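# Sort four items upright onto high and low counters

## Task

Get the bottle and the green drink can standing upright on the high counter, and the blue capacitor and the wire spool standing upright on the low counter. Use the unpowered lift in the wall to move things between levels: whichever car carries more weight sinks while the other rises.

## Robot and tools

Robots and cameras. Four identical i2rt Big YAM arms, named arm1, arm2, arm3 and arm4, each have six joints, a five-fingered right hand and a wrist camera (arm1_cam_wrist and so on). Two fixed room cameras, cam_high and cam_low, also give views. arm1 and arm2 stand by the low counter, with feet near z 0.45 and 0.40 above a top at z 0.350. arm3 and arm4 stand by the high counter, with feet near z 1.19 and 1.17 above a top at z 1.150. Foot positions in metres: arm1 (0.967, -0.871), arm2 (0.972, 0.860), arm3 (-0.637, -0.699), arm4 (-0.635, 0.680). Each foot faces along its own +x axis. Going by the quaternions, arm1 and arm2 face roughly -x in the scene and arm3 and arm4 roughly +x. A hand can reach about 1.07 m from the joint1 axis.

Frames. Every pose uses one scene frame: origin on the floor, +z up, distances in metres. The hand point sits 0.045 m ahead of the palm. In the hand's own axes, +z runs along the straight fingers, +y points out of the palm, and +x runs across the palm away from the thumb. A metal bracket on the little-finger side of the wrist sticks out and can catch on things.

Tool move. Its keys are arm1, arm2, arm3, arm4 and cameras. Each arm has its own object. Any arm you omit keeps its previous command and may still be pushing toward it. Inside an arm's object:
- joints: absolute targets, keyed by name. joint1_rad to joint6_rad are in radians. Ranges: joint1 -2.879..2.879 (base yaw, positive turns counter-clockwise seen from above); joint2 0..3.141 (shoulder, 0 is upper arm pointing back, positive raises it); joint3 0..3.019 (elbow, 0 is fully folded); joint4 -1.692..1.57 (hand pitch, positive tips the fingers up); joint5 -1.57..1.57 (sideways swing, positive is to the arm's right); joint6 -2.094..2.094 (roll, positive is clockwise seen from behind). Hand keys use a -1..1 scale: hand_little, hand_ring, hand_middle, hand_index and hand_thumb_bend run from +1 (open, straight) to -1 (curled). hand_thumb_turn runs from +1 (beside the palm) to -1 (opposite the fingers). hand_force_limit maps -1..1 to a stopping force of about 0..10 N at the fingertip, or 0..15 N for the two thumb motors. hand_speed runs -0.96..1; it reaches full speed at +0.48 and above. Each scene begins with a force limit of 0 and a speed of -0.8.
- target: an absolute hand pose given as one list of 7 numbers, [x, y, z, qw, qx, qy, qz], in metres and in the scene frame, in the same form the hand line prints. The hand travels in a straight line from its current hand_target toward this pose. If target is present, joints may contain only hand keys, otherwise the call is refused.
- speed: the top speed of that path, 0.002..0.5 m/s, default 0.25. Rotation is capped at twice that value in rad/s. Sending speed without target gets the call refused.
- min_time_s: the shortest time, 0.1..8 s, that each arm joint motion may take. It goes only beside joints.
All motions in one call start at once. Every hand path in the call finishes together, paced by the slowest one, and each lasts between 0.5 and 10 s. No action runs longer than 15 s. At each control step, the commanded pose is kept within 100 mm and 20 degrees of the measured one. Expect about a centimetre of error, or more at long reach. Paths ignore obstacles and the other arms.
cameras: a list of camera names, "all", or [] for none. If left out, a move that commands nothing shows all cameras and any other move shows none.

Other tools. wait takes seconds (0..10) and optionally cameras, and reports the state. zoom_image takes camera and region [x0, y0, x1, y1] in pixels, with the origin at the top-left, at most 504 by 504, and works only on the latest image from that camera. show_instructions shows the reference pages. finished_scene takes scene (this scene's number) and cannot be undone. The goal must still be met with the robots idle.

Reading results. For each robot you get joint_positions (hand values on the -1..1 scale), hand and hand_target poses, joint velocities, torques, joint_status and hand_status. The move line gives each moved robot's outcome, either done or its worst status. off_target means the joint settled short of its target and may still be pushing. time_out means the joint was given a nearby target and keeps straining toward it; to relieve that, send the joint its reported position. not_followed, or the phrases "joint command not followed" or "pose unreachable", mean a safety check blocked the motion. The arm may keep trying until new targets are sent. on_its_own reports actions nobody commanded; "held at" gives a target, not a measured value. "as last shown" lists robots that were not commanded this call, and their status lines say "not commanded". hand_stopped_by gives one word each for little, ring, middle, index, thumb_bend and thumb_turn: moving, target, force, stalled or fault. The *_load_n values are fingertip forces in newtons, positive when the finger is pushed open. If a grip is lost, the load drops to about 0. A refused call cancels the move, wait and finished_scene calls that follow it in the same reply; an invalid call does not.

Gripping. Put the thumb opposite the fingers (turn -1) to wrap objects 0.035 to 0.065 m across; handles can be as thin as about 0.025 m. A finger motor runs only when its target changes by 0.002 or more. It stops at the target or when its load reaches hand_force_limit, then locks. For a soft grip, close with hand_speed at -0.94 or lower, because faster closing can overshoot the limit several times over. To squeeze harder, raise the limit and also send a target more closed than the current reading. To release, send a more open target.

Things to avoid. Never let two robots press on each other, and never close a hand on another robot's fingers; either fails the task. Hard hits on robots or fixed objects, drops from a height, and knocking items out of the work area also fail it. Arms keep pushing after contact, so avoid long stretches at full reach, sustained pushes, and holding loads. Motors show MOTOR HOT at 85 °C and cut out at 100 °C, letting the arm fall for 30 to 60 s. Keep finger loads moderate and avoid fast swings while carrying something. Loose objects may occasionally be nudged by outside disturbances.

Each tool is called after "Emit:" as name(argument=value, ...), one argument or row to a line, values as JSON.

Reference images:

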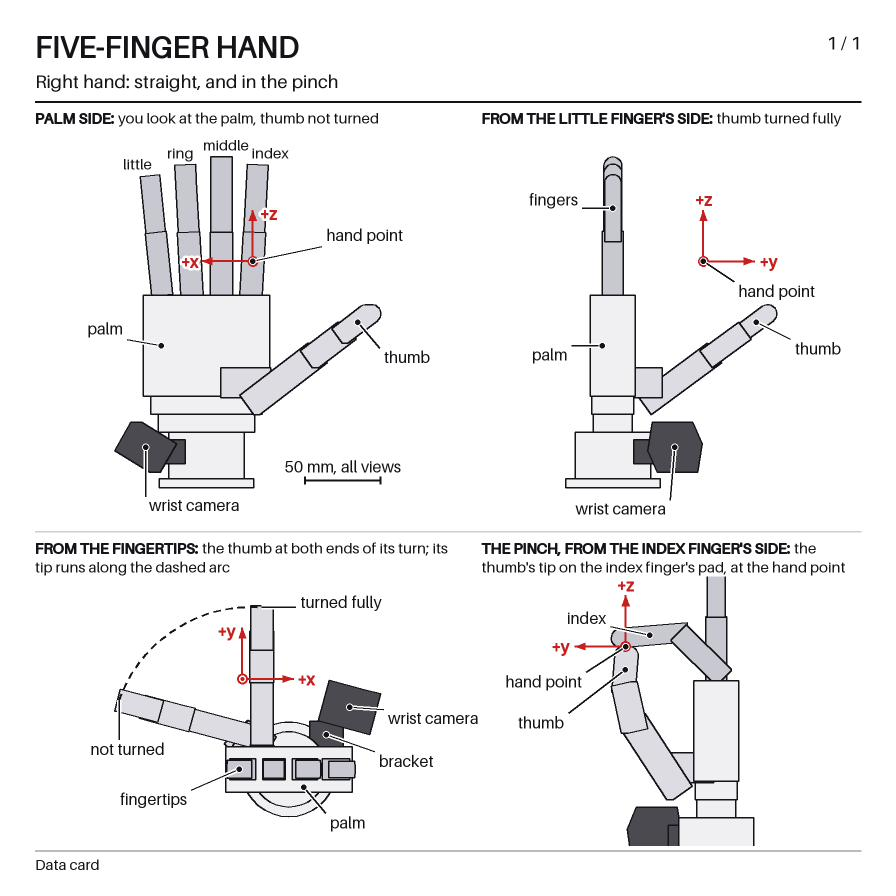

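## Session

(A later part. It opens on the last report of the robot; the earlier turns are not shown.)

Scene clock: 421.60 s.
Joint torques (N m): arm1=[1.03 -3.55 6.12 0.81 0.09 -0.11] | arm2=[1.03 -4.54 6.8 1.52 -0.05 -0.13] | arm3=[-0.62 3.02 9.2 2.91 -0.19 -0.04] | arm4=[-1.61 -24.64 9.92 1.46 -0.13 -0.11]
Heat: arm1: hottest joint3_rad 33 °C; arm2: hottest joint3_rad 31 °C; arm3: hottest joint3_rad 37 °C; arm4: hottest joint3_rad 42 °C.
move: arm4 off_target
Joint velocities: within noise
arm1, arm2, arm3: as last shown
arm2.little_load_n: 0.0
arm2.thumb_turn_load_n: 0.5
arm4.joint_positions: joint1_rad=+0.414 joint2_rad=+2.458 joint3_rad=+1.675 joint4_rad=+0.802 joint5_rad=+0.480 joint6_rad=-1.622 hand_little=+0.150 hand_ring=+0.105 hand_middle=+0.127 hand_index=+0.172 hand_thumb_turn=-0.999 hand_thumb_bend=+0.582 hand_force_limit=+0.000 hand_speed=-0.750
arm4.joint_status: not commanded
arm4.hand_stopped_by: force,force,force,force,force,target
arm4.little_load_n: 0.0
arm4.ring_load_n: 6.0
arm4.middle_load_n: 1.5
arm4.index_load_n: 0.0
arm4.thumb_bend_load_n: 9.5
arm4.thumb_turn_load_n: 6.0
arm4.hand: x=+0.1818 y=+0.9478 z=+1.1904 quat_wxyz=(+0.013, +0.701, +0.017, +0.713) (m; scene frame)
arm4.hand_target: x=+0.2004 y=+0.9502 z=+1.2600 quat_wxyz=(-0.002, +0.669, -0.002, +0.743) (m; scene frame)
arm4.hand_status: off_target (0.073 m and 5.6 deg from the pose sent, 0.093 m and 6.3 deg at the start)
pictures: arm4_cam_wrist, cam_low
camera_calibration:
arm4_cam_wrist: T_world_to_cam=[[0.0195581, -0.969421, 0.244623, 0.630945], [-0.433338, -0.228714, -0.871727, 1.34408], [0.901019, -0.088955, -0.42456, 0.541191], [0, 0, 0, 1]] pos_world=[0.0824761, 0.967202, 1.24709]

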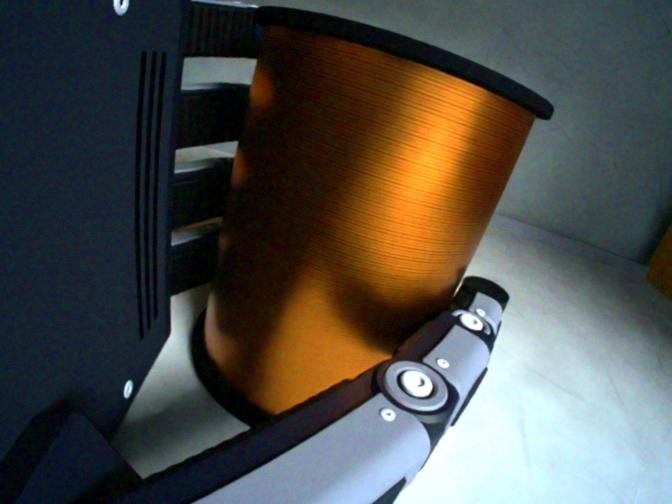

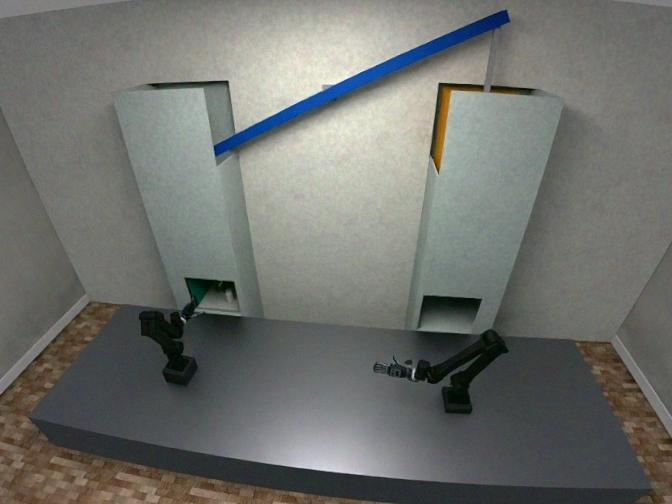

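Emit:
move(
  arm4={"target":[0.202,0.950,1.243,0,0.665,0,0.7468],"speed":0.04},
  cameras=["arm4_cam_wrist","cam_low"],
)

Scene clock: 435.70 s.
Joint torques (N m): arm1=[1.08 -3.6 6.15 0.81 0.1 -0.12] | arm2=[1.03 -4.66 6.78 1.51 -0.06 -0.12] | arm3=[-0.62 3.02 9.2 2.86 -0.18 -0.04] | arm4=[-1.61 -22.36 9.62 3.11 -0.17 -0.23]
Heat: arm1: hottest joint3_rad 33 °C; arm2: hottest joint3_rad 31 °C; arm3: hottest joint3_rad 37 °C; arm4: hottest joint3_rad 41 °C.
move: arm4 off_target
Joint velocities: within noise
arm1.joint_positions: joint1_rad=+0.295 joint2_rad=+1.109 joint3_rad=+0.049 joint4_rad=+1.075 joint5_rad=+0.235 joint6_rad=-1.585 hand_little=+1.000 hand_ring=+1.000 hand_middle=+1.000 hand_index=+1.000 hand_thumb_turn=-1.000 hand_thumb_bend=+1.000 hand_force_limit=+0.000 hand_speed=-0.400
arm1.joint_status: not commanded
arm1.hand_stopped_by: target,target,target,target,target,target
arm1.little_load_n: -0.5
arm1.ring_load_n: 0.0
arm1.middle_load_n: 0.0
arm1.index_load_n: 0.0
arm1.thumb_bend_load_n: 0.0
arm1.thumb_turn_load_n: 0.5
arm1.hand: x=+0.6030 y=-0.8473 z=+0.5955 quat_wxyz=(-0.713, +0.003, +0.701, +0.000) (m; scene frame)
arm1.hand_target: x=+0.6000 y=-0.8499 z=+0.6001 quat_wxyz=(-0.715, +0.000, +0.699, +0.000) (m; scene frame)
arm1.hand_status: not commanded
arm2: as last shown
arm3.joint_positions: joint1_rad=-0.042 joint2_rad=+0.232 joint3_rad=+0.327 joint4_rad=-0.115 joint5_rad=-0.132 joint6_rad=-1.566 hand_little=+1.000 hand_ring=+1.000 hand_middle=+1.000 hand_index=+1.000 hand_thumb_turn=+1.000 hand_thumb_bend=+1.000 hand_force_limit=+0.000 hand_speed=-0.800
arm3.joint_status: not commanded
arm3.hand_stopped_by: target,target,target,target,target,target
arm3.little_load_n: 0.0
arm3.ring_load_n: 0.0
arm3.middle_load_n: 0.0
arm3.index_load_n: 0.0
arm3.thumb_bend_load_n: 0.0
arm3.thumb_turn_load_n: 0.0
arm3.hand: x=-0.3217 y=-0.7778 z=+1.4761 quat_wxyz=(-0.006, +0.713, -0.006, +0.701) (m; scene frame)
arm3.hand_target: x=-0.3193 y=-0.7803 z=+1.4792 quat_wxyz=(+0.000, +0.707, -0.003, +0.707) (m; scene frame)
arm3.hand_status: not commanded
arm4.joint_positions: joint1_rad=+0.414 joint2_rad=+2.458 joint3_rad=+1.675 joint4_rad=+0.802 joint5_rad=+0.480 joint6_rad=-1.622 hand_little=+0.150 hand_ring=+0.105 hand_middle=+0.127 hand_index=+0.172 hand_thumb_turn=-0.999 hand_thumb_bend=+0.582 hand_force_limit=+0.000 hand_speed=-0.750
arm4.joint_status: not commanded
arm4.hand_stopped_by: force,force,force,force,force,target
arm4.little_load_n: -0.5
arm4.ring_load_n: 6.0
arm4.middle_load_n: 1.5
arm4.index_load_n: 0.0
arm4.thumb_bend_load_n: 9.5
arm4.thumb_turn_load_n: 6.0
arm4.hand: x=+0.1818 y=+0.9478 z=+1.1904 quat_wxyz=(+0.013, +0.701, +0.017, +0.713) (m; scene frame)
arm4.hand_target: x=+0.1985 y=+0.9485 z=+1.2434 quat_wxyz=(+0.000, +0.665, +0.000, +0.747) (m; scene frame)
arm4.hand_status: off_target (0.056 m and 6.1 deg from the pose sent, 0.056 m and 6.1 deg at the start)
pictures: arm4_cam_wrist, cam_low
camera_calibration:
arm4_cam_wrist: T_world_to_cam=[[0.0195581, -0.969421, 0.244623, 0.630945], [-0.433338, -0.228714, -0.871727, 1.34408], [0.901019, -0.088955, -0.42456, 0.541191], [0, 0, 0, 1]] pos_world=[0.0824761, 0.967202, 1.24709]

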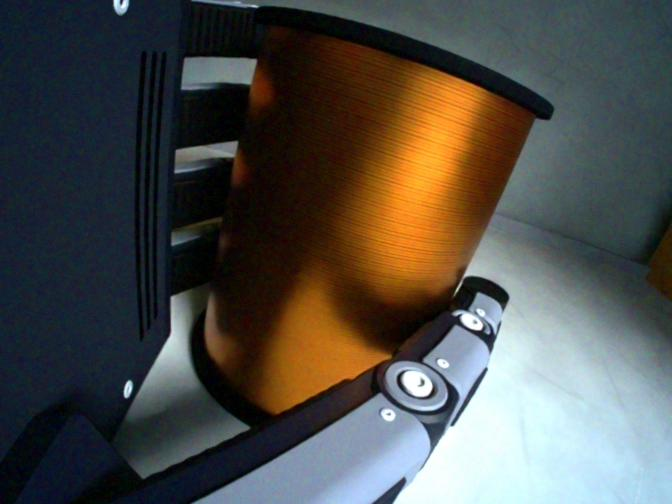

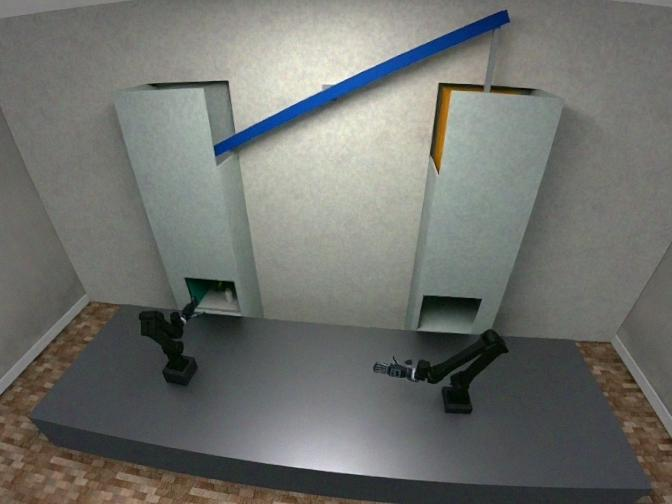

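Emit:
move(
  arm4={"target":[0.202,0.950,1.230,0,0.668,0,0.7441],"speed":0.04},
  cameras=["arm4_cam_wrist","cam_low"],
)

Scene clock: 439.23 s.
Joint torques (N m): arm1=[1.03 -3.55 6.12 0.77 0.1 -0.11] | arm2=[1.26 -4.48 6.75 1.47 -0.06 -0.11] | arm3=[-0.62 3.02 9.21 2.85 -0.18 -0.05] | arm4=[-1.61 -20.95 10.03 3.26 -0.16 -0.18]
Heat: arm1: hottest joint3_rad 33 °C; arm2: hottest joint3_rad 31 °C; arm3: hottest joint3_rad 37 °C; arm4: hottest joint3_rad 41 °C.
move: arm4 off_target
Joint velocities: within noise
arm1, arm3: as last shown
arm1.little_load_n: 0.0
arm1.thumb_turn_load_n: 0.0
arm2.joint_positions: joint1_rad=+1.621 joint2_rad=+1.132 joint3_rad=+0.315 joint4_rad=+0.833 joint5_rad=+0.234 joint6_rad=-1.567 hand_little=+1.000 hand_ring=+1.000 hand_middle=+1.000 hand_index=+1.000 hand_thumb_turn=-1.000 hand_thumb_bend=+1.000 hand_force_limit=+0.000 hand_speed=-0.400
arm2.joint_status: not commanded
arm2.hand_stopped_by: target,target,target,target,target,target
arm2.little_load_n: 0.0
arm2.ring_load_n: 0.0
arm2.middle_load_n: 0.0
arm2.index_load_n: 0.0
arm2.thumb_bend_load_n: 0.0
arm2.thumb_turn_load_n: 0.5
arm2.hand: x=+0.9059 y=+0.4192 z=+0.5950 quat_wxyz=(+0.538, +0.456, -0.533, +0.467) (m; scene frame)
arm2.hand_target: x=+0.9095 y=+0.4201 z=+0.6001 quat_wxyz=(+0.540, +0.459, -0.527, +0.468) (m; scene frame)
arm2.hand_status: not commanded
arm4.joint_positions: joint1_rad=+0.414 joint2_rad=+2.458 joint3_rad=+1.675 joint4_rad=+0.802 joint5_rad=+0.480 joint6_rad=-1.622 hand_little=+0.150 hand_ring=+0.105 hand_middle=+0.127 hand_index=+0.172 hand_thumb_turn=-0.999 hand_thumb_bend=+0.582 hand_force_limit=+0.000 hand_speed=-0.750
arm4.joint_status: not commanded
arm4.hand_stopped_by: force,force,force,force,force,target
arm4.little_load_n: 0.0
arm4.ring_load_n: 5.5
arm4.middle_load_n: 1.5
arm4.index_load_n: 0.0
arm4.thumb_bend_load_n: 9.5
arm4.thumb_turn_load_n: 5.5
arm4.hand: x=+0.1818 y=+0.9478 z=+1.1901 quat_wxyz=(+0.013, +0.701, +0.017, +0.713) (m; scene frame)
arm4.hand_target: x=+0.1987 y=+0.9487 z=+1.2306 quat_wxyz=(+0.000, +0.668, +0.000, +0.744) (m; scene frame)
arm4.hand_status: off_target (0.045 m and 5.7 deg from the pose sent, 0.044 m and 5.7 deg at the start)
pictures: arm4_cam_wrist, cam_low
camera_calibration:
arm4_cam_wrist: T_world_to_cam=[[0.0197286, -0.969373, 0.244798, 0.630643], [-0.433647, -0.228913, -0.871521, 1.34375], [0.900867, -0.0889622, -0.424882, 0.541476], [0, 0, 0, 1]] pos_world=[0.0824761, 0.967102, 1.24679]

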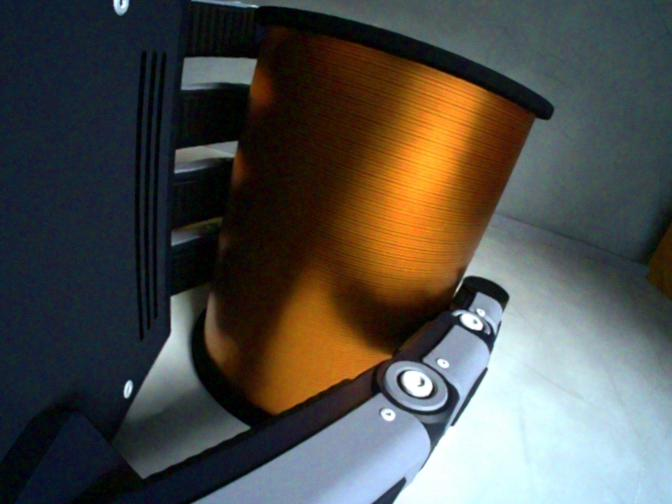

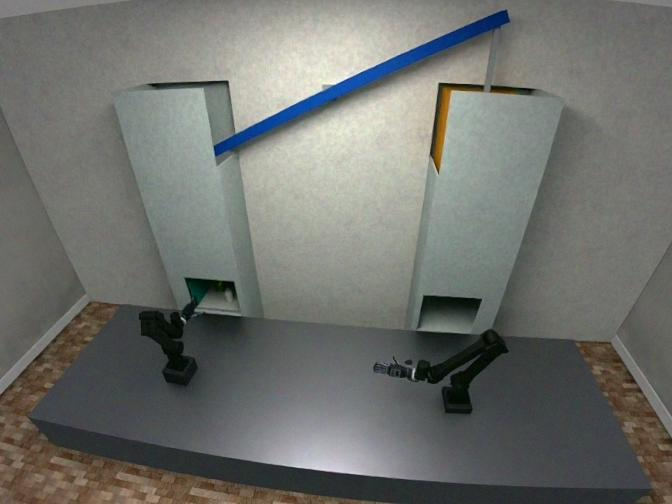

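Emit:
move(
  arm4={"joints":{"hand_speed":-0.5,"hand_little":1,"hand_ring":1,"hand_middle":1,"hand_index":1,"hand_thumb_bend":1}},
  cameras=["arm4_cam_wrist","cam_low"],
)

Scene clock: 444.13 s.
Joint torques (N m): arm1=[1.14 -3.66 6.12 0.83 0.1 -0.11] | arm2=[1.2 -4.54 6.76 1.48 -0.05 -0.12] | arm3=[-0.62 3.08 9.2 2.85 -0.18 -0.04] | arm4=[-1.08 -21.07 9.77 2.85 -0.1 -0.17]
Heat: arm1: hottest joint3_rad 33 °C; arm2: hottest joint3_rad 31 °C; arm3: hottest joint3_rad 37 °C; arm4: hottest joint3_rad 41 °C.
move: arm4 done
Joint velocities: within noise
arm1, arm2, arm3: as last shown
arm2.thumb_turn_load_n: 0.0
arm3.ring_load_n: 0.5
arm4.joint_positions: joint1_rad=+0.408 joint2_rad=+2.458 joint3_rad=+1.679 joint4_rad=+0.813 joint5_rad=+0.479 joint6_rad=-1.622 hand_little=+1.000 hand_ring=+1.000 hand_middle=+1.000 hand_index=+1.000 hand_thumb_turn=-1.000 hand_thumb_bend=+1.000 hand_force_limit=+0.000 hand_speed=-0.500
arm4.joint_status: all done
arm4.hand_stopped_by: target,target,target,target,target,target
arm4.little_load_n: 0.0
arm4.ring_load_n: 0.0
arm4.middle_load_n: 0.0
arm4.index_load_n: 0.0
arm4.thumb_bend_load_n: 0.0
arm4.thumb_turn_load_n: 0.5
arm4.hand: x=+0.1844 y=+0.9444 z=+1.1940 quat_wxyz=(+0.012, +0.697, +0.013, +0.717) (m; scene frame)
arm4.hand_target: x=+0.1986 y=+0.9488 z=+1.2305 quat_wxyz=(+0.000, +0.669, +0.000, +0.744) (m; scene frame)
arm4.hand_status: not commanded
pictures: arm4_cam_wrist, cam_low
camera_calibration:
arm4_cam_wrist: T_world_to_cam=[[0.0129601, -0.971023, 0.238634, 0.636488], [-0.423529, -0.221519, -0.87838, 1.34687], [0.90579, -0.0896845, -0.414128, 0.527403], [0, 0, 0, 1]] pos_world=[0.0844751, 0.963702, 1.24959]

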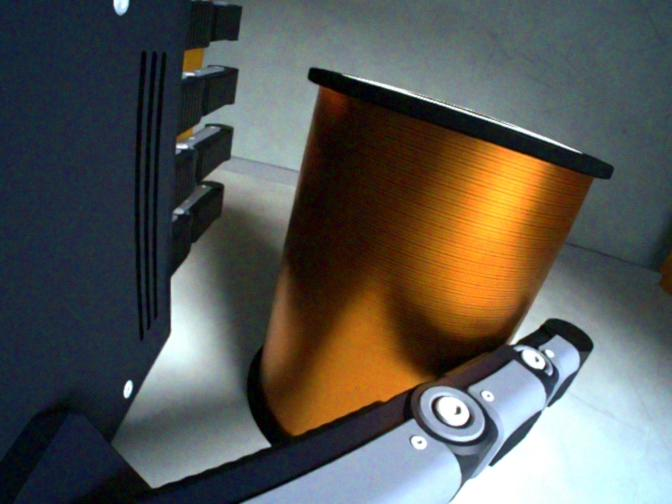

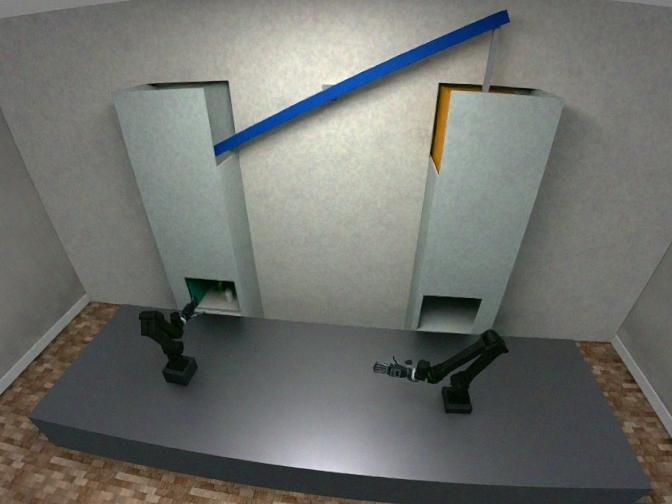

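Emit:
move(
  arm4={"target":[0.04,0.938,1.225,0,0.685,0,0.7285],"speed":0.1},
  cameras=["arm4_cam_wrist"],
)

Scene clock: 454.80 s.
Joint torques (N m): arm1=[1.14 -3.37 6.11 0.75 0.11 -0.12] | arm2=[1.2 -4.6 6.74 1.51 -0.05 -0.12] | arm3=[-0.67 3.02 9.2 2.86 -0.19 -0.04] | arm4=[-0.03 -19.43 4.11 2.81 0.35 -0.03]
Heat: arm1: hottest joint3_rad 33 °C; arm2: hottest joint3_rad 31 °C; arm3: hottest joint3_rad 37 °C; arm4: hottest joint3_rad 42 °C.
move: arm4 off_target
Joint velocities: within noise
arm1, arm2, arm3: as last shown
arm3.ring_load_n: 0.0
arm3.middle_load_n: -0.5
arm4.joint_positions: joint1_rad=+0.505 joint2_rad=+2.233 joint3_rad=+1.192 joint4_rad=+1.058 joint5_rad=+0.572 joint6_rad=-1.622 hand_little=+1.000 hand_ring=+1.000 hand_middle=+1.000 hand_index=+1.000 hand_thumb_turn=-1.000 hand_thumb_bend=+1.000 hand_force_limit=+0.000 hand_speed=-0.500
arm4.joint_status: not commanded
arm4.hand_stopped_by: target,target,target,target,target,target
arm4.little_load_n: 0.0
arm4.ring_load_n: 0.0
arm4.middle_load_n: 0.0
arm4.index_load_n: 0.0
arm4.thumb_bend_load_n: 0.0
arm4.thumb_turn_load_n: 0.0
arm4.hand: x=+0.0420 y=+0.9331 z=+1.1994 quat_wxyz=(+0.013, +0.702, +0.016, +0.712) (m; scene frame)
arm4.hand_target: x=+0.0407 y=+0.9391 z=+1.2247 quat_wxyz=(-0.002, +0.685, +0.003, +0.729) (m; scene frame)
arm4.hand_status: off_target (0.026 m and 3.7 deg from the pose sent, 0.148 m and 2.8 deg at the start)
pictures: arm4_cam_wrist
camera_calibration:
arm4_cam_wrist: T_world_to_cam=[[0.019543, -0.969422, 0.24462, 0.617178], [-0.436442, -0.228397, -0.87026, 1.28592], [0.89952, -0.089755, -0.42756, 0.674016], [0, 0, 0, 1]] pos_world=[-0.0571224, 0.952502, 1.25629]

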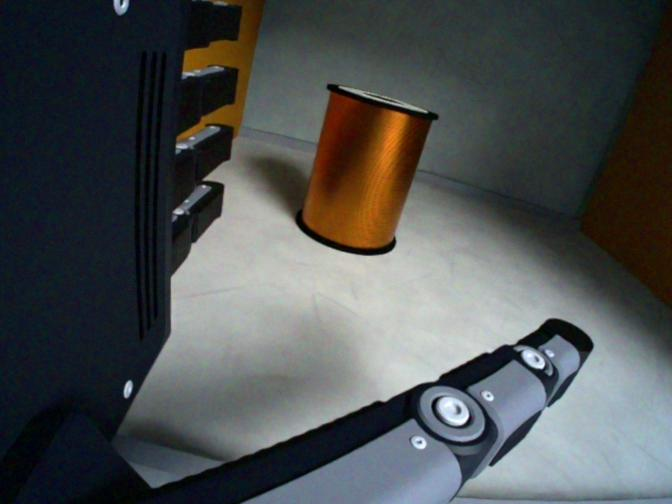

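Emit:
move(
  arm4={"target":[-0.26,0.88,1.38,0,0.70,0,0.714],"speed":0.25},
)

Emit:
move(
  arm4={"joints":{"joint1_rad":-1.25,"joint5_rad":0.1},"min_time_s":3},
)

Emit:
move(
  arm4={"target":[-0.473,0.19,1.27,0.4177,0.5681,-0.4105,0.5780],"speed":0.25},
  cameras=["arm4_cam_wrist","cam_low","cam_high"],
)

Scene clock: 469.23 s.
Joint torques (N m): arm1=[0.91 -3.37 6.12 0.76 0.1 -0.12] | arm2=[1.08 -4.54 6.79 1.5 -0.05 -0.13] | arm3=[-0.56 2.96 9.2 2.85 -0.18 -0.05] | arm4=[-0.03 -8 5.16 0.94 0.33 0.02]
Heat: arm1: hottest joint3_rad 33 °C; arm2: hottest joint3_rad 31 °C; arm3: hottest joint3_rad 37 °C; arm4: hottest joint3_rad 39 °C.
move: arm4 done
Joint velocities: within noise
arm1, arm2, arm3: as last shown
arm3.middle_load_n: 0.0
arm4.joint_positions: joint1_rad=+0.884 joint2_rad=+1.294 joint3_rad=+0.479 joint4_rad=+0.857 joint5_rad=+0.966 joint6_rad=-1.622 hand_little=+1.000 hand_ring=+1.000 hand_middle=+1.000 hand_index=+1.000 hand_thumb_turn=-1.000 hand_thumb_bend=+1.000 hand_force_limit=+0.000 hand_speed=-0.500
arm4.joint_status: not commanded
arm4.hand_stopped_by: target,target,target,target,target,target
arm4.little_load_n: 0.0
arm4.ring_load_n: 0.0
arm4.middle_load_n: 0.0
arm4.index_load_n: 0.0
arm4.thumb_bend_load_n: 0.0
arm4.thumb_turn_load_n: 0.0
arm4.hand: x=-0.2562 y=+0.8784 z=+1.3796 quat_wxyz=(+0.010, +0.699, +0.002, +0.716) (m; scene frame)
arm4.hand_target: x=-0.2604 y=+0.8786 z=+1.3803 quat_wxyz=(+0.004, +0.700, -0.001, +0.715) (m; scene frame)
arm4.hand_status: done (0.004 m and 1.2 deg from the pose sent, 0.356 m and 2.5 deg at the start)
pictures: none

Scene clock: 472.77 s.
Joint torques (N m): arm1=[1.03 -3.49 6.12 0.79 0.11 -0.12] | arm2=[1.03 -4.48 6.76 1.51 -0.05 -0.13] | arm3=[-0.56 3.08 9.2 2.86 -0.19 -0.04] | arm4=[-1.38 -8.41 5.44 1.22 -0.09 0.01]
Heat: arm1: hottest joint3_rad 33 °C; arm2: hottest joint3_rad 31 °C; arm3: hottest joint3_rad 37 °C; arm4: hottest joint3_rad 39 °C.
move: arm4 done
Joint velocities: within noise
arm1, arm2, arm3: as last shown
arm2.thumb_turn_load_n: 0.5
arm4.joint_positions: joint1_rad=-1.244 joint2_rad=+1.294 joint3_rad=+0.479 joint4_rad=+0.857 joint5_rad=+0.103 joint6_rad=-1.622 hand_little=+1.000 hand_ring=+1.000 hand_middle=+1.000 hand_index=+1.000 hand_thumb_turn=-1.000 hand_thumb_bend=+1.000 hand_force_limit=+0.000 hand_speed=-0.500
arm4.joint_status: all done
arm4.hand_stopped_by: target,target,target,target,target,target
arm4.little_load_n: 0.0
arm4.ring_load_n: 0.5
arm4.middle_load_n: 0.0
arm4.index_load_n: 0.0
arm4.thumb_bend_load_n: 0.0
arm4.thumb_turn_load_n: 0.5
arm4.hand: x=-0.5133 y=+0.1807 z=+1.3851 quat_wxyz=(+0.443, +0.566, -0.399, +0.570) (m; scene frame)
arm4.hand_target: x=-0.5163 y=+0.1832 z=+1.3852 quat_wxyz=(+0.438, +0.564, -0.404, +0.572) (m; scene frame)
arm4.hand_status: not commanded
pictures: none

Scene clock: 474.23 s.
Joint torques (N m): arm1=[0.97 -3.6 6.13 0.77 0.11 -0.11] | arm2=[0.97 -4.37 6.75 1.57 -0.05 -0.11] | arm3=[-0.44 2.96 9.2 2.84 -0.19 -0.04] | arm4=[-0.03 -8.35 3.85 2.97 0.35 0]
Heat: arm1: hottest joint3_rad 33 °C; arm2: hottest joint3_rad 31 °C; arm3: hottest joint3_rad 37 °C; arm4: hottest joint3_rad 39 °C.
move: arm4 off_target
Joint velocities: within noise
arm1, arm2, arm3: as last shown
arm1.thumb_turn_load_n: 0.5
arm2.thumb_turn_load_n: 0.0
arm4.joint_positions: joint1_rad=-1.146 joint2_rad=+1.702 joint3_rad=+0.426 joint4_rad=+1.262 joint5_rad=+0.178 joint6_rad=-1.593 hand_little=+1.000 hand_ring=+1.000 hand_middle=+1.000 hand_index=+1.000 hand_thumb_turn=-1.000 hand_thumb_bend=+1.000 hand_force_limit=+0.000 hand_speed=-0.500
arm4.joint_status: not commanded
arm4.hand_stopped_by: target,target,target,target,target,target
arm4.little_load_n: 0.0
arm4.ring_load_n: 0.0
arm4.middle_load_n: 0.0
arm4.index_load_n: 0.0
arm4.thumb_bend_load_n: 0.0
arm4.thumb_turn_load_n: 0.0
arm4.hand: x=-0.4784 y=+0.1924 z=+1.2645 quat_wxyz=(+0.418, +0.582, -0.410, +0.564) (m; scene frame)
arm4.hand_target: x=-0.4725 y=+0.1901 z=+1.2704 quat_wxyz=(+0.418, +0.570, -0.408, +0.578) (m; scene frame)
arm4.hand_status: off_target (0.008 m and 2.3 deg from the pose sent, 0.122 m and 3.3 deg at the start)
pictures: arm4_cam_wrist, cam_high, cam_low
camera_calibration:
arm4_cam_wrist: T_world_to_cam=[[-0.917793, -0.325994, 0.226679, -0.656074], [-0.345051, 0.372364, -0.86156, 0.863451], [0.196456, -0.868949, -0.454238, 0.950801], [0, 0, 0, 1]] pos_world=[-0.490996, 0.290804, 1.32452]

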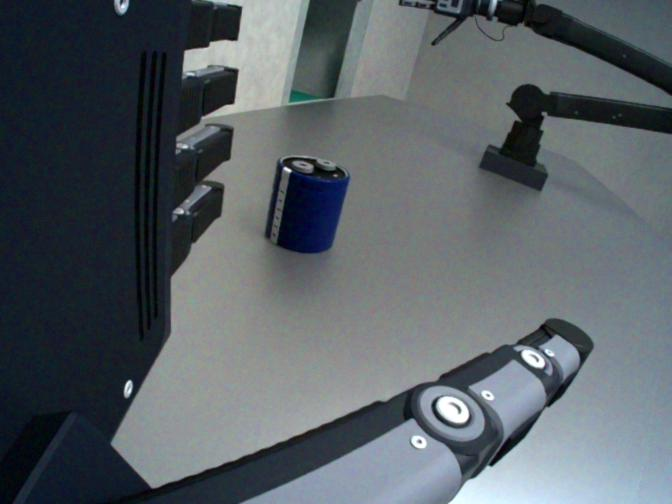

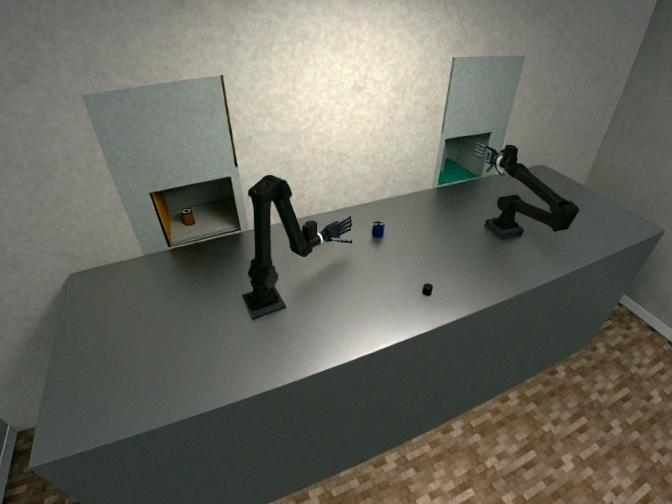

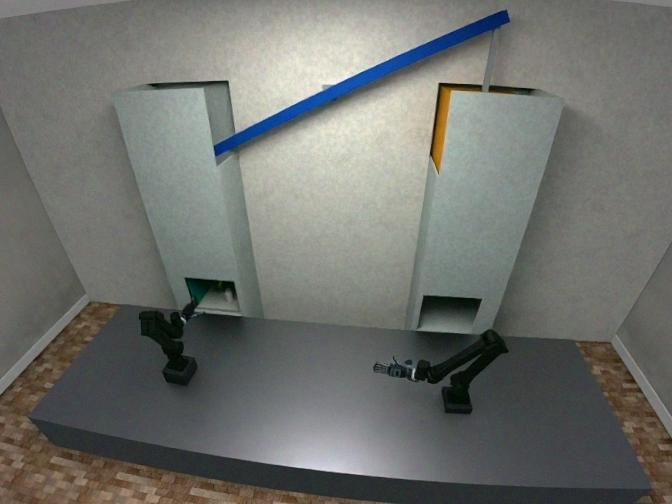

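Emit:
move(
  arm4={"target":[-0.411,0.047,1.195,0.4177,0.5681,-0.4105,0.5780],"speed":0.18},
  cameras=["arm4_cam_wrist"],
)

Scene clock: 483.63 s.
Joint torques (N m): arm1=[0.97 -3.49 6.17 0.83 0.09 -0.11] | arm2=[1.08 -4.72 6.79 1.5 -0.05 -0.11] | arm3=[-0.56 3.02 9.2 2.85 -0.18 -0.04] | arm4=[-1.79 -13.63 5.65 1.18 -0.1 0.02]
Heat: arm1: hottest joint3_rad 33 °C; arm2: hottest joint3_rad 31 °C; arm3: hottest joint3_rad 37 °C; arm4: hottest joint3_rad 37 °C.
move: arm4 off_target
Joint velocities: within noise
arm1, arm2, arm3: as last shown
arm1.middle_load_n: -0.5
arm4.joint_positions: joint1_rad=-1.158 joint2_rad=+2.122 joint3_rad=+0.869 joint4_rad=+1.265 joint5_rad=+0.161 joint6_rad=-1.589 hand_little=+1.000 hand_ring=+1.000 hand_middle=+1.000 hand_index=+1.000 hand_thumb_turn=-1.000 hand_thumb_bend=+1.000 hand_force_limit=+0.000 hand_speed=-0.500
arm4.joint_status: not commanded
arm4.hand_stopped_by: target,target,target,target,target,target
arm4.little_load_n: 0.0
arm4.ring_load_n: 0.0
arm4.middle_load_n: 0.0
arm4.index_load_n: 0.0
arm4.thumb_bend_load_n: 0.0
arm4.thumb_turn_load_n: 0.5
arm4.hand: x=-0.4113 y=+0.0592 z=+1.1946 quat_wxyz=(+0.420, +0.574, -0.405, +0.574) (m; scene frame)
arm4.hand_target: x=-0.4114 y=+0.0474 z=+1.1952 quat_wxyz=(+0.418, +0.568, -0.411, +0.578) (m; scene frame)
arm4.hand_status: off_target (0.012 m and 1.0 deg from the pose sent, 0.175 m and 2.3 deg at the start)
pictures: arm4_cam_wrist
camera_calibration:
arm4_cam_wrist: T_world_to_cam=[[-0.919636, -0.325575, 0.219706, -0.614598], [-0.333252, 0.35073, -0.875175, 0.898403], [0.207878, -0.87806, -0.431043, 0.767726], [0, 0, 0, 1]] pos_world=[-0.425405, 0.158914, 1.25221]

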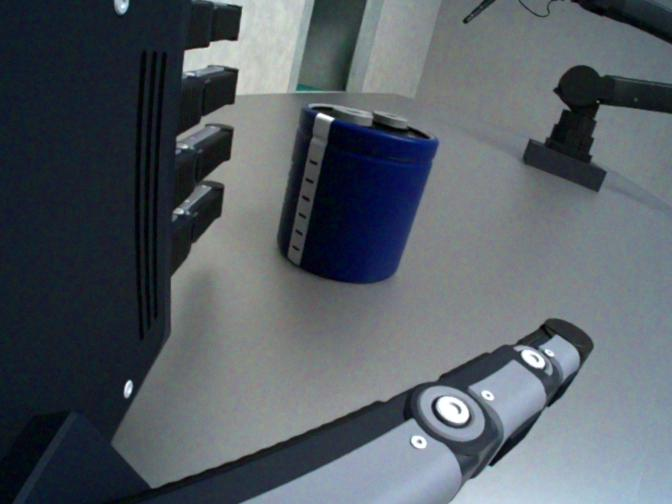

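Emit:
move(
  arm4={"target":[-0.3867,-0.049,1.187,0.4177,0.5681,-0.4105,0.5780],"speed":0.12},
  cameras=["arm4_cam_wrist"],
)

Emit:
move(
  arm4={"joints":{"hand_speed":-0.8,"hand_little":-1,"hand_ring":-1,"hand_middle":-1,"hand_index":-1,"hand_thumb_bend":-1}},
  cameras=["arm4_cam_wrist"],
)

Scene clock: 491.47 s.
Joint torques (N m): arm1=[1.14 -3.6 6.11 0.79 0.1 -0.11] | arm2=[0.91 -4.66 6.82 1.54 -0.04 -0.11] | arm3=[-0.56 3.02 9.18 2.86 -0.19 -0.05] | arm4=[-1.73 -16.21 7.56 1.2 -0.09 0.03]
Heat: arm1: hottest joint3_rad 33 °C; arm2: hottest joint3_rad 31 °C; arm3: hottest joint3_rad 37 °C; arm4: hottest joint3_rad 37 °C.
move: arm4 off_target
Joint velocities: within noise
arm1.joint_positions: joint1_rad=+0.295 joint2_rad=+1.109 joint3_rad=+0.049 joint4_rad=+1.075 joint5_rad=+0.235 joint6_rad=-1.585 hand_little=+1.000 hand_ring=+1.000 hand_middle=+1.000 hand_index=+1.000 hand_thumb_turn=-1.000 hand_thumb_bend=+1.000 hand_force_limit=+0.000 hand_speed=-0.400
arm1.joint_status: not commanded
arm1.hand_stopped_by: target,target,target,target,target,target
arm1.little_load_n: 0.0
arm1.ring_load_n: 0.0
arm1.middle_load_n: 0.0
arm1.index_load_n: 0.0
arm1.thumb_bend_load_n: 0.0
arm1.thumb_turn_load_n: 0.0
arm1.hand: x=+0.6030 y=-0.8473 z=+0.5955 quat_wxyz=(-0.713, +0.003, +0.701, +0.000) (m; scene frame)
arm1.hand_target: x=+0.6000 y=-0.8499 z=+0.6001 quat_wxyz=(-0.715, +0.000, +0.699, +0.000) (m; scene frame)
arm1.hand_status: not commanded
arm2: as last shown
arm2.thumb_turn_load_n: 0.5
arm3.joint_positions: joint1_rad=-0.042 joint2_rad=+0.232 joint3_rad=+0.327 joint4_rad=-0.115 joint5_rad=-0.132 joint6_rad=-1.566 hand_little=+1.000 hand_ring=+1.000 hand_middle=+1.000 hand_index=+1.000 hand_thumb_turn=+1.000 hand_thumb_bend=+1.000 hand_force_limit=+0.000 hand_speed=-0.800
arm3.joint_status: not commanded
arm3.hand_stopped_by: target,target,target,target,target,target
arm3.little_load_n: 0.0
arm3.ring_load_n: 0.0
arm3.middle_load_n: 0.0
arm3.index_load_n: 0.0
arm3.thumb_bend_load_n: 0.0
arm3.thumb_turn_load_n: 0.0
arm3.hand: x=-0.3217 y=-0.7778 z=+1.4761 quat_wxyz=(-0.006, +0.713, -0.006, +0.701) (m; scene frame)
arm3.hand_target: x=-0.3193 y=-0.7803 z=+1.4792 quat_wxyz=(+0.000, +0.707, -0.003, +0.707) (m; scene frame)
arm3.hand_status: not commanded
arm4.joint_positions: joint1_rad=-1.196 joint2_rad=+2.251 joint3_rad=+1.169 joint4_rad=+1.086 joint5_rad=+0.124 joint6_rad=-1.589 hand_little=+1.000 hand_ring=+1.000 hand_middle=+1.000 hand_index=+1.000 hand_thumb_turn=-1.000 hand_thumb_bend=+1.000 hand_force_limit=+0.000 hand_speed=-0.500
arm4.joint_status: not commanded
arm4.hand_stopped_by: target,target,target,target,target,target
arm4.little_load_n: 0.0
arm4.ring_load_n: 0.0
arm4.middle_load_n: 0.0
arm4.index_load_n: 0.0
arm4.thumb_bend_load_n: 0.0
arm4.thumb_turn_load_n: 0.5
arm4.hand: x=-0.3870 y=-0.0343 z=+1.1826 quat_wxyz=(+0.419, +0.576, -0.407, +0.571) (m; scene frame)
arm4.hand_target: x=-0.3873 y=-0.0481 z=+1.1870 quat_wxyz=(+0.418, +0.568, -0.411, +0.577) (m; scene frame)
arm4.hand_status: off_target (0.015 m and 1.3 deg from the pose sent, 0.111 m and 1.0 deg at the start)
pictures: arm4_cam_wrist
camera_calibration:
arm4_cam_wrist: T_world_to_cam=[[-0.919292, -0.325621, 0.221071, -0.621546], [-0.336252, 0.357883, -0.871122, 0.923074], [0.204538, -0.875152, -0.43849, 0.683027], [0, 0, 0, 1]] pos_world=[-0.400702, 0.0650106, 1.24102]

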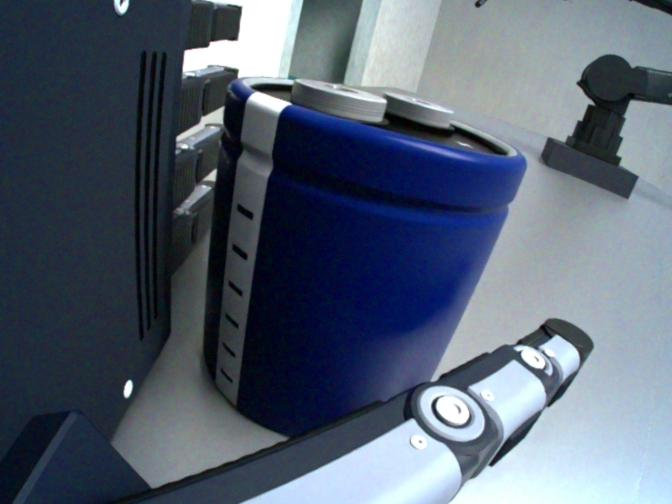

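Scene clock: 498.70 s.
Joint torques (N m): arm1=[1.08 -3.6 6.15 0.8 0.11 -0.11] | arm2=[1.08 -4.6 6.69 1.5 -0.05 -0.11] | arm3=[-0.56 3.02 9.2 2.86 -0.18 -0.05] | arm4=[-1.73 -16.26 7.21 1.21 -0.07 0]
Heat: arm1: hottest joint3_rad 33 °C; arm2: hottest joint3_rad 31 °C; arm3: hottest joint3_rad 37 °C; arm4: hottest joint3_rad 37 °C.
move: arm4 off_target
Joint velocities: within noise
arm1, arm3: as last shown
arm2.joint_positions: joint1_rad=+1.621 joint2_rad=+1.132 joint3_rad=+0.315 joint4_rad=+0.833 joint5_rad=+0.234 joint6_rad=-1.567 hand_little=+1.000 hand_ring=+1.000 hand_middle=+1.000 hand_index=+1.000 hand_thumb_turn=-1.000 hand_thumb_bend=+1.000 hand_force_limit=+0.000 hand_speed=-0.400
arm2.joint_status: not commanded
arm2.hand_stopped_by: target,target,target,target,target,target
arm2.little_load_n: 0.0
arm2.ring_load_n: 0.0
arm2.middle_load_n: 0.0
arm2.index_load_n: 0.0
arm2.thumb_bend_load_n: 0.0
arm2.thumb_turn_load_n: 0.5
arm2.hand: x=+0.9059 y=+0.4192 z=+0.5950 quat_wxyz=(+0.538, +0.456, -0.533, +0.467) (m; scene frame)
arm2.hand_target: x=+0.9095 y=+0.4201 z=+0.6001 quat_wxyz=(+0.540, +0.459, -0.527, +0.468) (m; scene frame)
arm2.hand_status: not commanded
arm4.joint_positions: joint1_rad=-1.197 joint2_rad=+2.251 joint3_rad=+1.171 joint4_rad=+1.086 joint5_rad=+0.127 joint6_rad=-1.588 hand_little=-0.660 hand_ring=+0.154 hand_middle=+0.191 hand_index=+0.226 hand_thumb_turn=-1.000 hand_thumb_bend=+0.600 hand_force_limit=+0.000 hand_speed=-0.800
arm4.joint_status: hand_little off_target (ended at -0.660, target -1.000); hand_ring off_target (ended at +0.154, target -1.000); hand_middle off_target (ended at +0.191, target -1.000); hand_index off_target (ended at +0.226, target -1.000); hand_thumb_bend off_target (ended at +0.600, target -1.000); the others done
arm4.hand_stopped_by: force,force,force,force,force,target
arm4.little_load_n: 6.0
arm4.ring_load_n: 7.5
arm4.middle_load_n: 2.5
arm4.index_load_n: 1.0
arm4.thumb_bend_load_n: 14.0
arm4.thumb_turn_load_n: 6.5
arm4.hand: x=-0.3876 y=-0.0350 z=+1.1833 quat_wxyz=(+0.420, +0.575, -0.408, +0.571) (m; scene frame)
arm4.hand_target: x=-0.3882 y=-0.0482 z=+1.1872 quat_wxyz=(+0.419, +0.567, -0.412, +0.577) (m; scene frame)
arm4.hand_status: not commanded
pictures: arm4_cam_wrist
camera_calibration:
arm4_cam_wrist: T_world_to_cam=[[-0.9209, -0.322239, 0.21933, -0.62085], [-0.333028, 0.357996, -0.872314, 0.926477], [0.202574, -0.876356, -0.436993, 0.680256], [0, 0, 0, 1]] pos_world=[-0.401001, 0.0644093, 1.24162]

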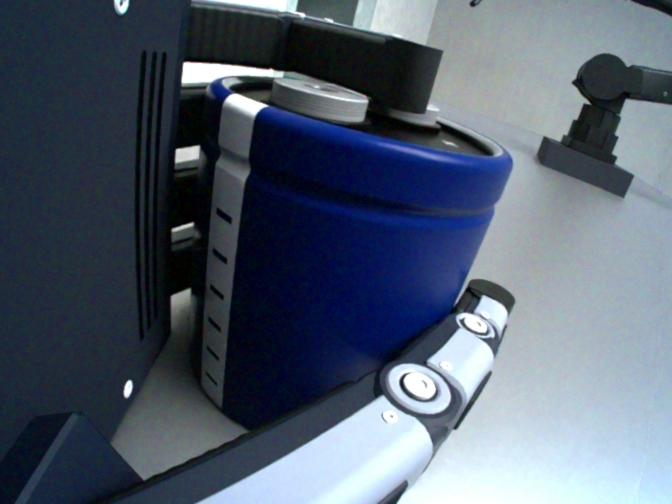

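Emit:
move(
  arm4={"joints":{"hand_little":0.6}},
)

Emit:
move(
  arm4={"target":[-0.390,-0.040,1.28,0.4329,0.5566,-0.4022,0.5991],"speed":0.12},
  cameras=["arm4_cam_wrist"],
)

Scene clock: 506.47 s.
Joint torques (N m): arm1=[1.08 -3.49 6.13 0.75 0.1 -0.11] | arm2=[1.08 -4.42 6.74 1.52 -0.05 -0.11] | arm3=[-0.56 3.02 9.2 2.85 -0.18 -0.06] | arm4=[-1.73 -16.26 7.21 1.21 -0.07 0]
Heat: arm1: hottest joint3_rad 33 °C; arm2: hottest joint3_rad 31 °C; arm3: hottest joint3_rad 37 °C; arm4: hottest joint3_rad 36 °C.
move: arm4 done
Joint velocities: within noise
arm1, arm2, arm3: as last shown
arm2.thumb_turn_load_n: 0.0
arm4.joint_positions: joint1_rad=-1.197 joint2_rad=+2.251 joint3_rad=+1.171 joint4_rad=+1.086 joint5_rad=+0.127 joint6_rad=-1.588 hand_little=+0.600 hand_ring=+0.154 hand_middle=+0.191 hand_index=+0.226 hand_thumb_turn=-1.000 hand_thumb_bend=+0.600 hand_force_limit=+0.000 hand_speed=-0.800
arm4.joint_status: all done
arm4.hand_stopped_by: target,force,force,force,force,target
arm4.little_load_n: 0.0
arm4.ring_load_n: 8.5
arm4.middle_load_n: 3.0
arm4.index_load_n: 1.5
arm4.thumb_bend_load_n: 13.5
arm4.thumb_turn_load_n: 6.0
arm4.hand: x=-0.3876 y=-0.0350 z=+1.1833 quat_wxyz=(+0.420, +0.575, -0.408, +0.571) (m; scene frame)
arm4.hand_target: x=-0.3882 y=-0.0482 z=+1.1872 quat_wxyz=(+0.419, +0.567, -0.412, +0.577) (m; scene frame)
arm4.hand_status: not commanded
pictures: none

Scene clock: 508.07 s.
Joint torques (N m): arm1=[1.2 -3.6 6.12 0.81 0.1 -0.12] | arm2=[1.03 -4.72 6.76 1.48 -0.04 -0.12] | arm3=[-0.44 3.02 9.21 2.85 -0.19 -0.05] | arm4=[-1.55 -19.84 5.46 1.68 -0.09 -0.11]
Heat: arm1: hottest joint3_rad 33 °C; arm2: hottest joint3_rad 31 °C; arm3: hottest joint3_rad 37 °C; arm4: hottest joint3_rad 36 °C.
move: arm4 off_target
Joint velocities: within noise
arm1, arm2, arm3: as last shown
arm1.thumb_turn_load_n: 0.5
arm2.thumb_turn_load_n: 0.5
arm4.joint_positions: joint1_rad=-1.197 joint2_rad=+2.120 joint3_rad=+1.145 joint4_rad=+1.001 joint5_rad=+0.118 joint6_rad=-1.577 hand_little=+0.600 hand_ring=+0.154 hand_middle=+0.191 hand_index=+0.226 hand_thumb_turn=-0.999 hand_thumb_bend=+0.600 hand_force_limit=+0.000 hand_speed=-0.800
arm4.joint_status: not commanded
arm4.hand_stopped_by: target,force,force,force,force,target
arm4.little_load_n: 0.0
arm4.ring_load_n: 7.5
arm4.middle_load_n: 3.0
arm4.index_load_n: 2.0
arm4.thumb_bend_load_n: 13.5
arm4.thumb_turn_load_n: 7.5
arm4.hand: x=-0.3855 y=-0.0345 z=+1.2450 quat_wxyz=(+0.418, +0.568, -0.405, +0.582) (m; scene frame)
arm4.hand_target: x=-0.3888 y=-0.0397 z=+1.2791 quat_wxyz=(+0.426, +0.552, -0.399, +0.596) (m; scene frame)
arm4.hand_status: off_target (0.036 m and 2.7 deg from the pose sent, 0.097 m and 4.0 deg at the start)
pictures: arm4_cam_wrist
camera_calibration:
arm4_cam_wrist: T_world_to_cam=[[-0.92197, -0.327446, 0.206759, -0.617315], [-0.319383, 0.340987, -0.884151, 1.00019], [0.21901, -0.881196, -0.418961, 0.690891], [0, 0, 0, 1]] pos_world=[-0.401013, 0.0656189, 1.30142]

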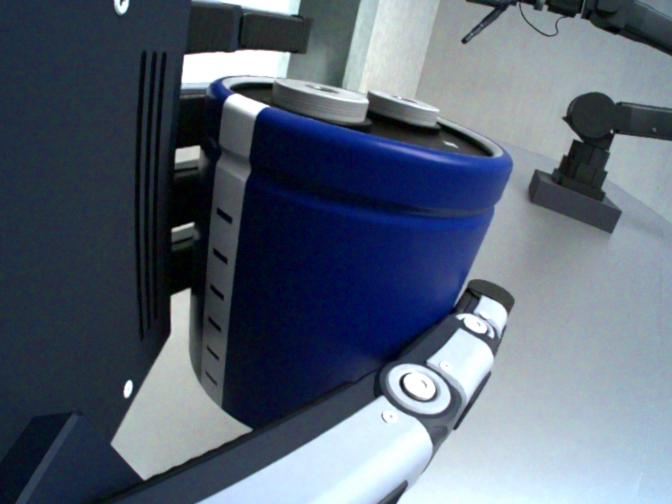

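Emit:
move(
  arm4={"target":[-0.496,0.284,1.44,0.4329,0.5566,-0.4022,0.5991],"speed":0.25},
)

Emit:
move(
  arm4={"joints":{"joint1_rad":0.4,"joint5_rad":0.3},"min_time_s":3.5},
)

Emit:
move(
  arm4={"target":[-0.12,0.795,1.36,0,0.67,0,0.742],"speed":0.2},
  cameras=["arm4_cam_wrist","cam_high"],
)

Scene clock: 520.43 s.
Joint torques (N m): arm1=[1.26 -3.6 6.12 0.77 0.11 -0.13] | arm2=[0.97 -4.48 6.71 1.51 -0.05 -0.11] | arm3=[-0.56 2.96 9.2 2.84 -0.18 -0.05] | arm4=[0.15 -5.07 8.28 1.59 0.33 -0.31]
Heat: arm1: hottest joint3_rad 33 °C; arm2: hottest joint3_rad 31 °C; arm3: hottest joint3_rad 38 °C; arm4: hottest joint3_rad 36 °C.
move: arm4 off_target
Joint velocities: within noise
arm1, arm2, arm3: as last shown
arm4.joint_positions: joint1_rad=-1.039 joint2_rad=+0.867 joint3_rad=+0.353 joint4_rad=+0.555 joint5_rad=+0.296 joint6_rad=-1.577 hand_little=+0.600 hand_ring=+0.154 hand_middle=+0.191 hand_index=+0.226 hand_thumb_turn=-0.999 hand_thumb_bend=+0.600 hand_force_limit=+0.000 hand_speed=-0.800
arm4.joint_status: not commanded
arm4.hand_stopped_by: target,force,force,force,force,target
arm4.little_load_n: 0.0
arm4.ring_load_n: 7.5
arm4.middle_load_n: 3.0
arm4.index_load_n: 2.5
arm4.thumb_bend_load_n: 13.5
arm4.thumb_turn_load_n: 7.5
arm4.hand: x=-0.4999 y=+0.2821 z=+1.4215 quat_wxyz=(+0.424, +0.558, -0.411, +0.583) (m; scene frame)
arm4.hand_target: x=-0.4973 y=+0.2838 z=+1.4399 quat_wxyz=(+0.431, +0.550, -0.400, +0.593) (m; scene frame)
arm4.hand_status: off_target (0.019 m and 2.1 deg from the pose sent, 0.389 m and 2.7 deg at the start)
pictures: none

Scene clock: 524.40 s.
Joint torques (N m): arm1=[1.08 -3.49 6.12 0.76 0.11 -0.12] | arm2=[1.14 -4.42 6.75 1.52 -0.05 -0.12] | arm3=[-0.5 2.96 9.18 2.86 -0.19 -0.05] | arm4=[-0.26 -5.07 8.29 1.59 0.25 -0.31]
Heat: arm1: hottest joint3_rad 33 °C; arm2: hottest joint3_rad 31 °C; arm3: hottest joint3_rad 38 °C; arm4: hottest joint3_rad 37 °C.
move: arm4 done
Joint velocities: within noise
arm1, arm2, arm3: as last shown
arm1.thumb_turn_load_n: 0.0
arm2.thumb_turn_load_n: 0.0
arm4.joint_positions: joint1_rad=+0.393 joint2_rad=+0.867 joint3_rad=+0.353 joint4_rad=+0.555 joint5_rad=+0.296 joint6_rad=-1.577 hand_little=+0.600 hand_ring=+0.154 hand_middle=+0.191 hand_index=+0.226 hand_thumb_turn=-0.999 hand_thumb_bend=+0.600 hand_force_limit=+0.000 hand_speed=-0.800
arm4.joint_status: all done
arm4.hand_stopped_by: target,force,force,force,force,target
arm4.little_load_n: 0.0
arm4.ring_load_n: 8.0
arm4.middle_load_n: 3.0
arm4.index_load_n: 2.0
arm4.thumb_bend_load_n: 13.5
arm4.thumb_turn_load_n: 7.5
arm4.hand: x=-0.2221 y=+0.7589 z=+1.4215 quat_wxyz=(-0.063, +0.691, +0.056, +0.718) (m; scene frame)
arm4.hand_target: x=-0.2231 y=+0.7607 z=+1.4399 quat_wxyz=(-0.063, +0.678, +0.059, +0.730) (m; scene frame)
arm4.hand_status: not commanded
pictures: none

Scene clock: 526.07 s.
Joint torques (N m): arm1=[1.08 -3.6 6.16 0.8 0.1 -0.11] | arm2=[1.08 -4.48 6.76 1.52 -0.05 -0.11] | arm3=[-0.56 3.08 9.17 2.84 -0.18 -0.04] | arm4=[-0.38 -9 8.84 3.43 0.32 -0.49]
Heat: arm1: hottest joint3_rad 33 °C; arm2: hottest joint3_rad 31 °C; arm3: hottest joint3_rad 38 °C; arm4: hottest joint3_rad 37 °C.
move: arm4 off_target
Joint velocities: within noise
arm1, arm2, arm3: as last shown
arm1.middle_load_n: -0.5
arm1.thumb_turn_load_n: 0.5
arm2.thumb_turn_load_n: 0.5
arm4.joint_positions: joint1_rad=+0.427 joint2_rad=+1.528 joint3_rad=+0.496 joint4_rad=+1.040 joint5_rad=+0.492 joint6_rad=-1.594 hand_little=+0.600 hand_ring=+0.154 hand_middle=+0.191 hand_index=+0.226 hand_thumb_turn=-0.999 hand_thumb_bend=+0.600 hand_force_limit=+0.000 hand_speed=-0.800
arm4.joint_status: not commanded
arm4.hand_stopped_by: target,force,force,force,force,target
arm4.little_load_n: 0.0
arm4.ring_load_n: 8.0
arm4.middle_load_n: 3.0
arm4.index_load_n: 2.0
arm4.thumb_bend_load_n: 13.5
arm4.thumb_turn_load_n: 7.5
arm4.hand: x=-0.1386 y=+0.7848 z=+1.3221 quat_wxyz=(+0.005, +0.705, +0.009, +0.709) (m; scene frame)
arm4.hand_target: x=-0.1224 y=+0.7952 z=+1.3601 quat_wxyz=(-0.002, +0.671, +0.002, +0.742) (m; scene frame)
arm4.hand_status: off_target (0.043 m and 5.6 deg from the pose sent, 0.125 m and 10.3 deg at the start)
pictures: arm4_cam_wrist, cam_high
camera_calibration:
arm4_cam_wrist: T_world_to_cam=[[0.0235236, -0.974543, 0.222962, 0.480205], [-0.442525, -0.210135, -0.871789, 1.26693], [0.896448, -0.0781586, -0.436203, 0.877545], [0, 0, 0, 1]] pos_world=[-0.237322, 0.802794, 1.38021]

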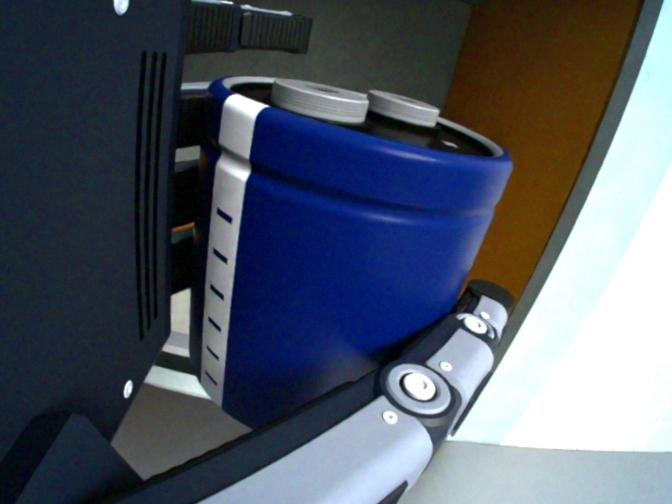

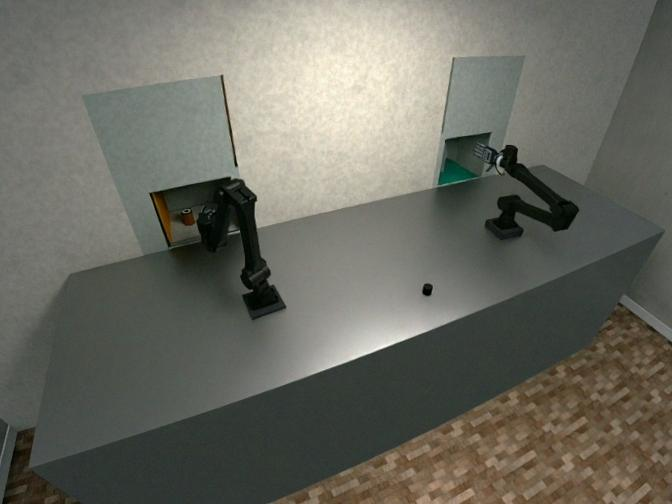

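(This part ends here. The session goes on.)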